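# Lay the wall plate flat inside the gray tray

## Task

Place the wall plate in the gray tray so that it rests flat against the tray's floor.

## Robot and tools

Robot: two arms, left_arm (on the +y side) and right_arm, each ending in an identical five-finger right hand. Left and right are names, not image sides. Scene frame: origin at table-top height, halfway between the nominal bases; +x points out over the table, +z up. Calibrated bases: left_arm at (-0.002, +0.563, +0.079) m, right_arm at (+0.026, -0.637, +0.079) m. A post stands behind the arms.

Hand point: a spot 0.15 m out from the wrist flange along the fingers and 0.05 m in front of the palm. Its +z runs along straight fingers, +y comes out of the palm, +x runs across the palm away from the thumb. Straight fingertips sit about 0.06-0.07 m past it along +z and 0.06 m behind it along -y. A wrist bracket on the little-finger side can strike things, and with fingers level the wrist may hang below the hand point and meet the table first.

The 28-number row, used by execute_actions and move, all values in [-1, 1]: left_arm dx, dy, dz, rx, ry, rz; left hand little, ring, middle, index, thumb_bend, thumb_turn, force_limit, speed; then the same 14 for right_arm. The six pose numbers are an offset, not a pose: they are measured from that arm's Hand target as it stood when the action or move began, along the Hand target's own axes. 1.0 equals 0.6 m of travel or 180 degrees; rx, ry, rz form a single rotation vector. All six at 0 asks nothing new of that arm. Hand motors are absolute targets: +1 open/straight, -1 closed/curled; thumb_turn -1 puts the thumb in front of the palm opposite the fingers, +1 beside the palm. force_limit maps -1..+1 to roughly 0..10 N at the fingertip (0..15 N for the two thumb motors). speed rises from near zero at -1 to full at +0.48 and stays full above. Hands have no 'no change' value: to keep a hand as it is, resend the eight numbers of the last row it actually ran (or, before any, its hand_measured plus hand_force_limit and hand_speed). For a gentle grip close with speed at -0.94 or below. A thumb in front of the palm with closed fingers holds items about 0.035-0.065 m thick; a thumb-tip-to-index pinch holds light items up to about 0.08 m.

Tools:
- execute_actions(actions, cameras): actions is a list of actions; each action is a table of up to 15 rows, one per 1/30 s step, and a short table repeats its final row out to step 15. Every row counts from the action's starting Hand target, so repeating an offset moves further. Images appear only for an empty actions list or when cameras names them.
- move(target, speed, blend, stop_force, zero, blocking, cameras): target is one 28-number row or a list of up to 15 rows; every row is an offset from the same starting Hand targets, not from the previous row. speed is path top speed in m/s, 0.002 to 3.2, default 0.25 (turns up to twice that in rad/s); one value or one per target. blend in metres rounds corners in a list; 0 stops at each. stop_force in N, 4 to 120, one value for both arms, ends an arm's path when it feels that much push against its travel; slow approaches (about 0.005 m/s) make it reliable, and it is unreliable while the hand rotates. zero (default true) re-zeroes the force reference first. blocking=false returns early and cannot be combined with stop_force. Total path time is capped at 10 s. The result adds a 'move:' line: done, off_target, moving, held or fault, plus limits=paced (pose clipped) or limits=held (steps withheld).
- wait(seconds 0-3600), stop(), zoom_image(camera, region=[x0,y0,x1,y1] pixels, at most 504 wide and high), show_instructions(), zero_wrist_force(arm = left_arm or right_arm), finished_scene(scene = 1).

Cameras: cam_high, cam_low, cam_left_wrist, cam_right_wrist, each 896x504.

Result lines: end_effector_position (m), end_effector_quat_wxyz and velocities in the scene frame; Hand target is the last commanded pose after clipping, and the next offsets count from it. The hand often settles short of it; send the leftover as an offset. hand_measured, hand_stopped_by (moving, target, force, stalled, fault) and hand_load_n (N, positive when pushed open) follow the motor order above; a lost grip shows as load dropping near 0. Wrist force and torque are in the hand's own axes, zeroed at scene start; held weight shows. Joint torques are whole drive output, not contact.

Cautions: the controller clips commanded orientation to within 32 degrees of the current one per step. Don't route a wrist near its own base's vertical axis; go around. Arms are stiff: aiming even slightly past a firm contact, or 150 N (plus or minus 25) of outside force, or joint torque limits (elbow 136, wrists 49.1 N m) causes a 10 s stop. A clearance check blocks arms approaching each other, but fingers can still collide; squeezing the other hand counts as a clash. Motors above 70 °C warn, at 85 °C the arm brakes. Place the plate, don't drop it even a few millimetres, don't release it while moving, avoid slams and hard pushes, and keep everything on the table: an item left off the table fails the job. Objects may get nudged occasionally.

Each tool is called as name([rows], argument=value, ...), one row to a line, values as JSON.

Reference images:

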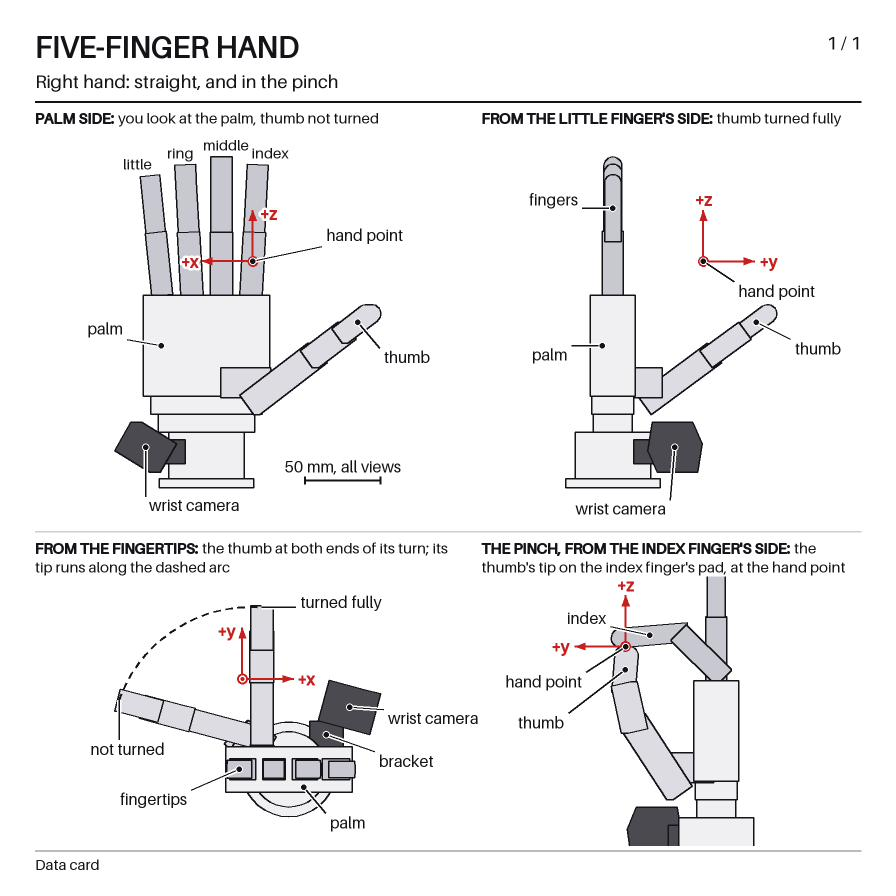

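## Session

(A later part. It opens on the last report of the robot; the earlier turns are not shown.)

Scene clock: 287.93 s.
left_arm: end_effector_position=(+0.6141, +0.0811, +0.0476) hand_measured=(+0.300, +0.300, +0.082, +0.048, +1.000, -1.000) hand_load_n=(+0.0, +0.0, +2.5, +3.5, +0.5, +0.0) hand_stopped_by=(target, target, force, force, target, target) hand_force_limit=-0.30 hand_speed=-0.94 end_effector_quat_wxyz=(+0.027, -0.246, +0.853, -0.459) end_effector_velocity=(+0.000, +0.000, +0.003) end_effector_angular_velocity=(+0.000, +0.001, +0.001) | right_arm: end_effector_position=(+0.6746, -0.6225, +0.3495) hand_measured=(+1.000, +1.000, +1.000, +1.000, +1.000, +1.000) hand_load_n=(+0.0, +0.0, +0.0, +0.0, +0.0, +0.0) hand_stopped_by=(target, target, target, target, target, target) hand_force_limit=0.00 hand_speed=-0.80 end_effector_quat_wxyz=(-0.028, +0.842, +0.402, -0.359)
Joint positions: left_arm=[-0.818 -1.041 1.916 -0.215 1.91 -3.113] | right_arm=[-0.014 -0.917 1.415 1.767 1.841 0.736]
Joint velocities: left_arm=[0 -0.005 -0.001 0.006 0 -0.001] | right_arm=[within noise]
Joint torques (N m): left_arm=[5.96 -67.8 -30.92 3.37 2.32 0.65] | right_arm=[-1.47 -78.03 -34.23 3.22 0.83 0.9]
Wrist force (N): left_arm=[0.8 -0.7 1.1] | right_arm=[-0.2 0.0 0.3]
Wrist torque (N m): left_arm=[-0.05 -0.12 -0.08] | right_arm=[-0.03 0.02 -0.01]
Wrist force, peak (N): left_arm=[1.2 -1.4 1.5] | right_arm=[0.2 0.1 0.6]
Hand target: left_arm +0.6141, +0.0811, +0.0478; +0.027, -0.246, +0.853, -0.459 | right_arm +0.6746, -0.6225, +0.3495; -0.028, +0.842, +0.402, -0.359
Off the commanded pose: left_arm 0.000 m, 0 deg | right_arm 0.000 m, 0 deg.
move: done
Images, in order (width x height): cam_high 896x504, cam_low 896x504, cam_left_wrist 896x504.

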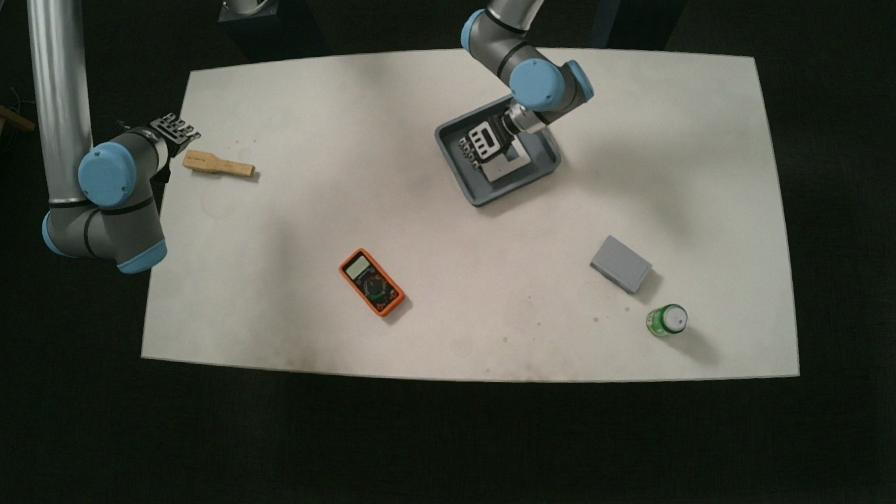

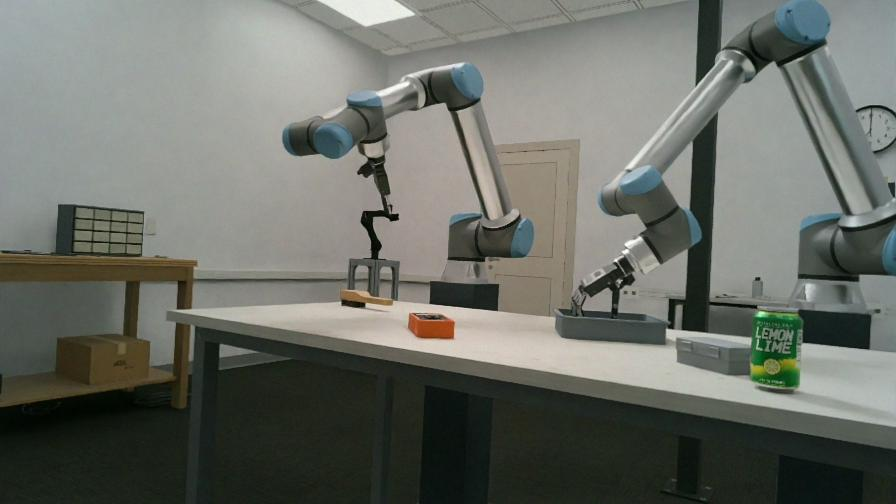

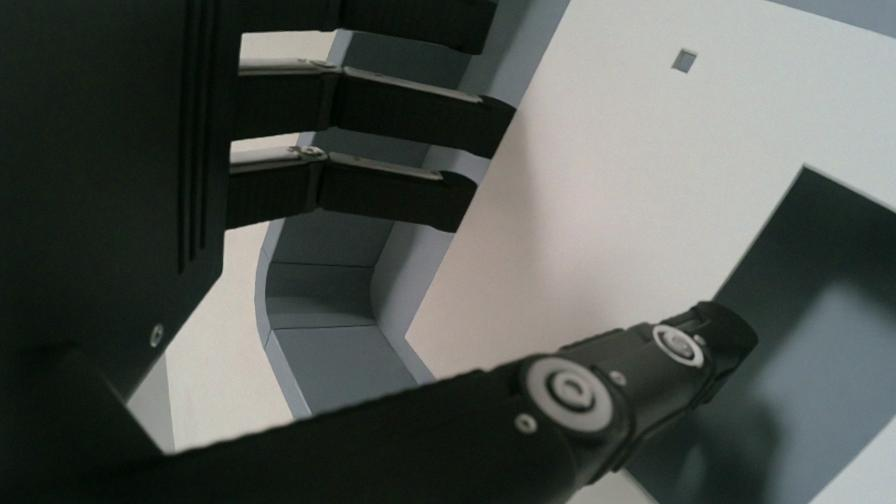

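move(target=[-0.0099,0.0438,0.0318,0,0,0,0.3,0.3,-0.2,-0.2,1,-1,-0.3,-0.94,0,0,0,0,0,0,1,1,1,1,1,1,0,-0.8], cameras=["cam_high","cam_left_wrist","cam_low"], speed=0.01, stop_force=4)

zoom_image(camera="cam_high", region=[425, 80, 575, 220])

Scene clock: 294.23 s.
left_arm: end_effector_position=(+0.6141, +0.0811, +0.0244) hand_measured=(+0.300, +0.300, +0.082, +0.048, +1.000, -1.000) hand_load_n=(+0.0, +0.0, +3.0, +4.0, +0.5, +0.0) hand_stopped_by=(target, target, force, force, target, target) hand_force_limit=-0.30 hand_speed=-0.94 end_effector_quat_wxyz=(+0.027, -0.246, +0.853, -0.459) | right_arm: end_effector_position=(+0.6746, -0.6225, +0.3495) hand_measured=(+1.000, +1.000, +1.000, +1.000, +1.000, +1.000) hand_load_n=(+0.0, +0.0, +0.0, +0.0, +0.0, +0.0) hand_stopped_by=(target, target, target, target, target, target) hand_force_limit=0.00 hand_speed=-0.80 end_effector_quat_wxyz=(-0.028, +0.842, +0.402, -0.359)
Joint positions: left_arm=[-0.818 -1.01 1.921 -0.252 1.91 -3.113] | right_arm=[-0.014 -0.917 1.415 1.767 1.841 0.736]
Joint torques (N m): left_arm=[-13.48 -68.69 -27.84 3.48 -0.22 -0.82] | right_arm=[-0.86 -78.4 -34.28 3.5 0.93 1]
Wrist force (N): left_arm=[0.6 -3.4 -0.7] | right_arm=[0.0 0.0 0.5]
Wrist torque (N m): left_arm=[-0.24 -0.14 -0.09] | right_arm=[-0.03 -0.02 0.00]
Wrist force, peak (N): left_arm=[1.2 -8.0 -5.5] | right_arm=[0.1 0.3 0.6]
Hand target: left_arm +0.6141, +0.0810, +0.0245; +0.027, -0.246, +0.853, -0.459 (not the last commanded pose) | right_arm +0.6746, -0.6225, +0.3495; -0.028, +0.842, +0.402, -0.359
Off the commanded pose: left_arm 0.010 m, 0 deg | right_arm 0.000 m, 0 deg.
move: contact (left_arm)
Images, in order (width x height): cam_high 896x504, cam_low 896x504, cam_left_wrist 896x504.

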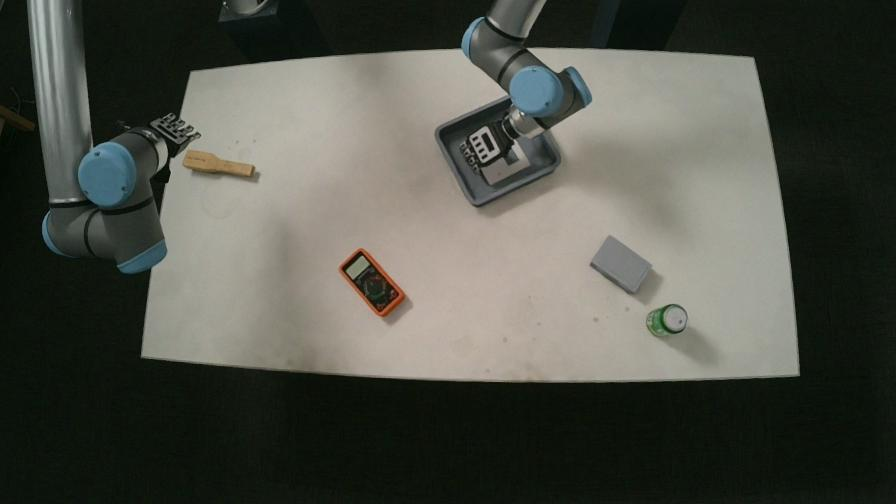

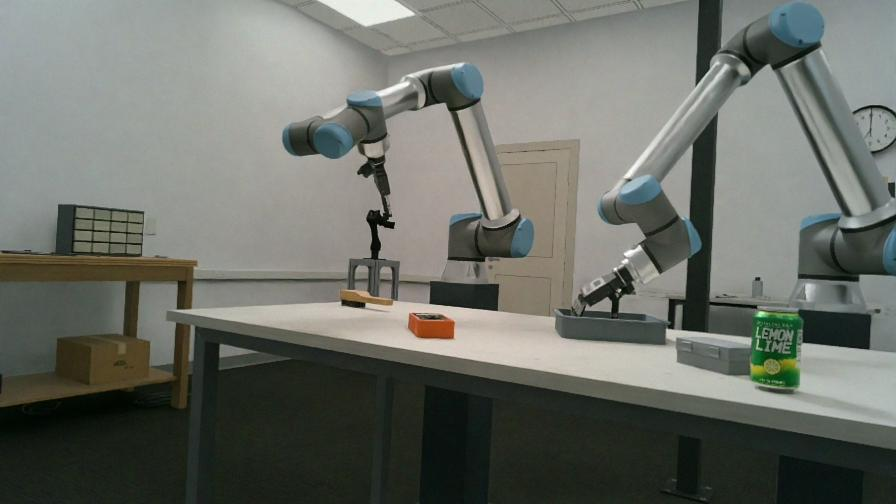

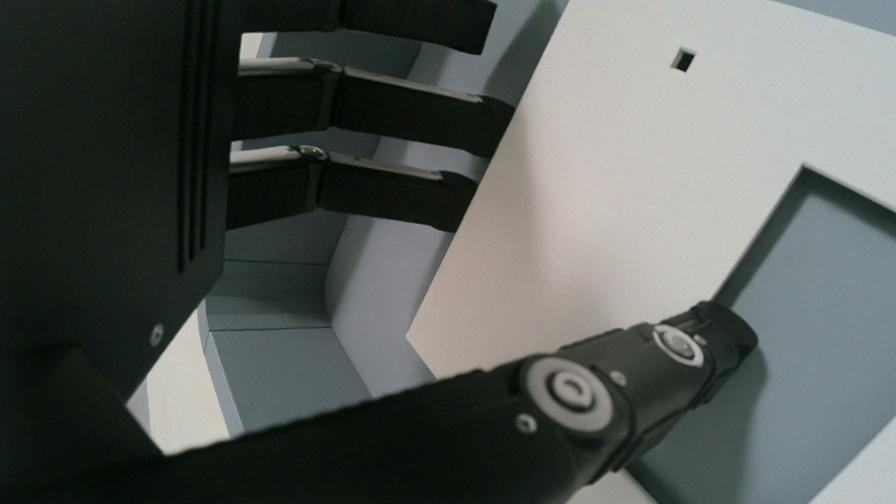

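Scaled by 3.360.

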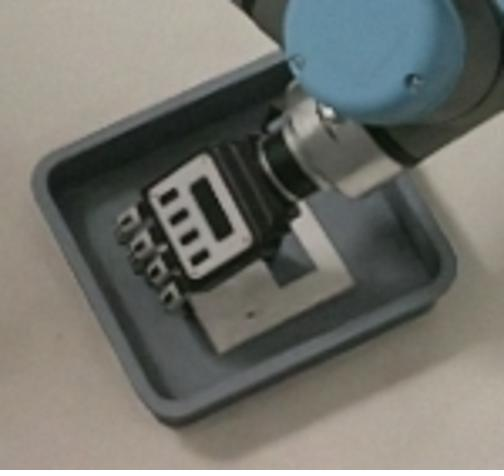

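move(target=[0,0,0,0,0,0,0.3,0.3,0.3,0.3,1,-1,-0.3,-0.9,0,0,0,0,0,0,1,1,1,1,1,1,0,-0.8], cameras=["cam_left_wrist"])

Scene clock: 298.30 s.
left_arm: end_effector_position=(+0.6141, +0.0810, +0.0245) hand_measured=(+0.300, +0.300, +0.300, +0.300, +1.000, -1.000) hand_load_n=(+0.0, +0.0, +0.0, +0.0, +0.0, +0.0) hand_stopped_by=(target, target, target, target, target, target) hand_force_limit=-0.30 hand_speed=-0.90 end_effector_quat_wxyz=(+0.027, -0.246, +0.853, -0.459) | right_arm: end_effector_position=(+0.6746, -0.6225, +0.3495) hand_measured=(+1.000, +1.000, +1.000, +1.000, +1.000, +1.000) hand_load_n=(+0.0, +0.0, +0.0, +0.0, +0.0, +0.0) hand_stopped_by=(target, target, target, target, target, target) hand_force_limit=0.00 hand_speed=-0.80 end_effector_quat_wxyz=(-0.028, +0.842, +0.402, -0.359)
Joint positions: left_arm=[-0.818 -1.01 1.921 -0.252 1.91 -3.113] | right_arm=[-0.014 -0.917 1.415 1.767 1.841 0.736]
Joint torques (N m): left_arm=[-13.1 -70.76 -28.76 2.64 -0.16 -0.39] | right_arm=[-0.16 -78.83 -34.24 3.18 0.86 1.06]
Wrist force (N): left_arm=[0.9 -0.9 1.1] | right_arm=[-0.1 0.3 0.1]
Wrist torque (N m): left_arm=[-0.08 -0.13 -0.09] | right_arm=[0.02 0.01 0.01]
Wrist force, peak (N): left_arm=[0.2 -3.6 -0.4] | right_arm=[-0.1 0.4 0.6]
Hand target: left_arm +0.6141, +0.0810, +0.0245; +0.027, -0.246, +0.853, -0.459 | right_arm +0.6746, -0.6225, +0.3495; -0.028, +0.842, +0.402, -0.359
Off the commanded pose: left_arm 0.000 m, 0 deg | right_arm 0.000 m, 0 deg.
move: done

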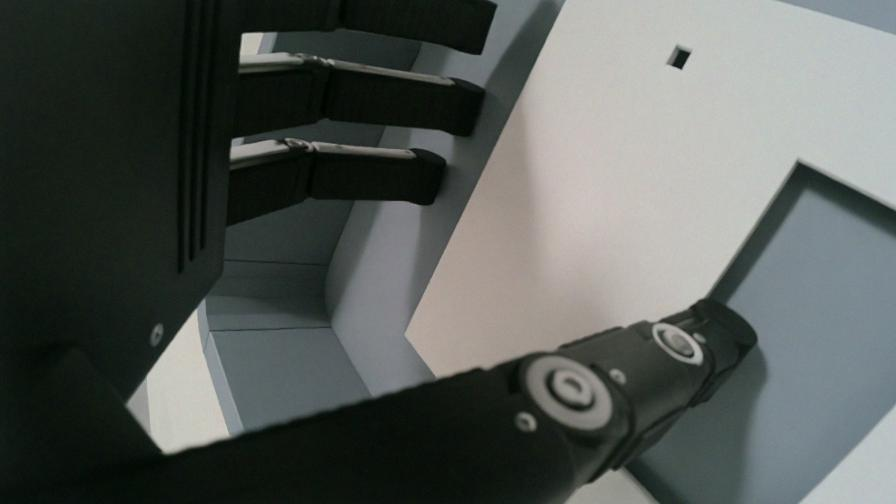

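move([
  [0,0.0039,-0.0055,0,0,0,0.3,0.3,0.3,0.3,1,-1,-0.3,-0.9,0,0,0,0,0,0,1,1,1,1,1,1,0,-0.8],
  [0.0361,-0.1553,-0.1212,0,0,0,0.3,0.3,0.3,0.3,1,-1,-0.3,-0.9,0,0,0,0,0,0,1,1,1,1,1,1,0,-0.8],
], cameras=["cam_high","cam_left_wrist","cam_low"], speed=[0.03,0.08])

zoom_image(camera="cam_high", region=[425, 80, 575, 220])

Scene clock: 305.53 s.
left_arm: end_effector_position=(+0.6123, +0.0847, +0.1446) hand_measured=(+0.300, +0.300, +0.300, +0.300, +1.000, -1.000) hand_load_n=(+0.0, +0.0, +0.0, +0.0, +0.0, +0.0) hand_stopped_by=(target, target, target, target, target, target) hand_force_limit=-0.30 hand_speed=-0.90 end_effector_quat_wxyz=(+0.027, -0.246, +0.853, -0.459) | right_arm: end_effector_position=(+0.6746, -0.6225, +0.3495) hand_measured=(+1.000, +1.000, +1.000, +1.000, +1.000, +1.000) hand_load_n=(+0.0, +0.0, +0.0, +0.0, +0.0, -0.5) hand_stopped_by=(target, target, target, target, target, target) hand_force_limit=0.00 hand_speed=-0.80 end_effector_quat_wxyz=(-0.028, +0.842, +0.402, -0.359)
Joint positions: left_arm=[-0.816 -1.165 1.882 -0.057 1.911 -3.111] | right_arm=[-0.014 -0.917 1.415 1.767 1.841 0.736]
Joint torques (N m): left_arm=[13.85 -49.99 -21.48 -0.97 0.73 0.97] | right_arm=[-0.56 -77.6 -34.18 3.19 0.94 1.39]
Wrist force (N): left_arm=[1.1 -1.0 1.2] | right_arm=[-0.1 0.1 0.2]
Wrist torque (N m): left_arm=[-0.11 -0.16 -0.21] | right_arm=[0.00 0.00 0.00]
Wrist force, peak (N): left_arm=[1.5 -1.2 1.4] | right_arm=[0.0 0.5 0.5]
Hand target: left_arm +0.6123, +0.0847, +0.1445; +0.027, -0.246, +0.853, -0.459 | right_arm +0.6746, -0.6225, +0.3495; -0.028, +0.842, +0.402, -0.359
Off the commanded pose: left_arm 0.000 m, 0 deg | right_arm 0.000 m, 0 deg.
move: done
Images, in order (width x height): cam_high 896x504, cam_low 896x504, cam_left_wrist 896x504.

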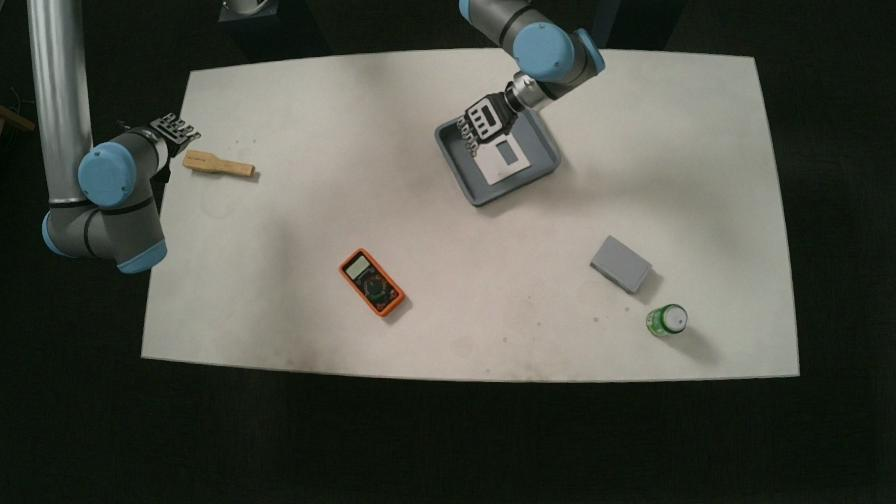

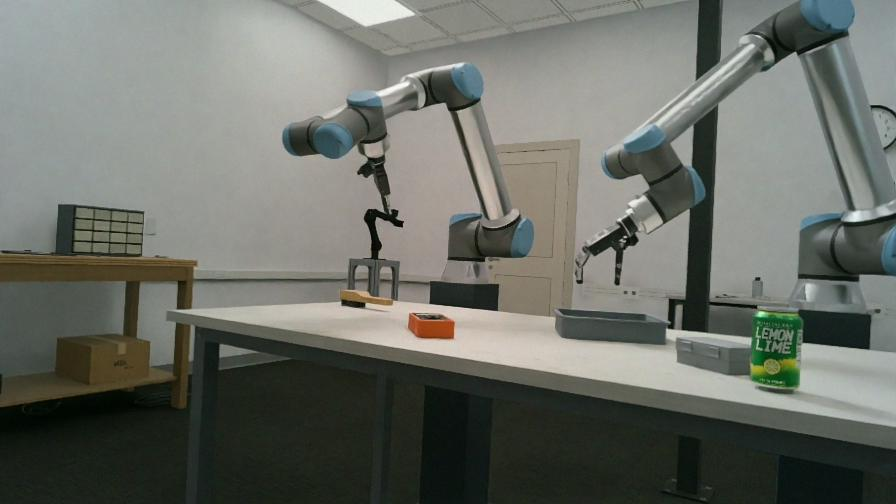

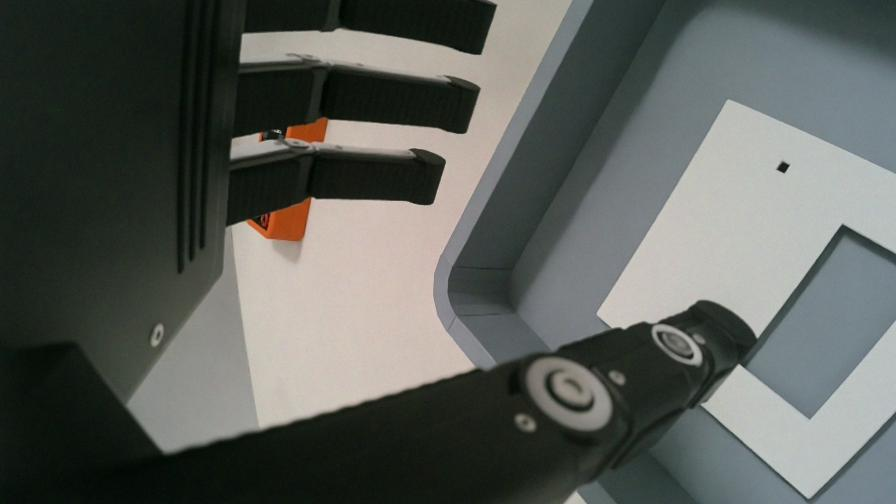

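Scaled by 3.360.

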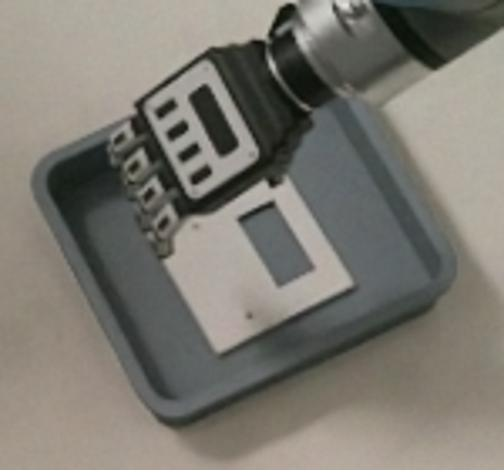

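The plate is lying flat on the floor of the tray, and the hand is clear of it.

finished_scene()

The scene is finished: the task was done.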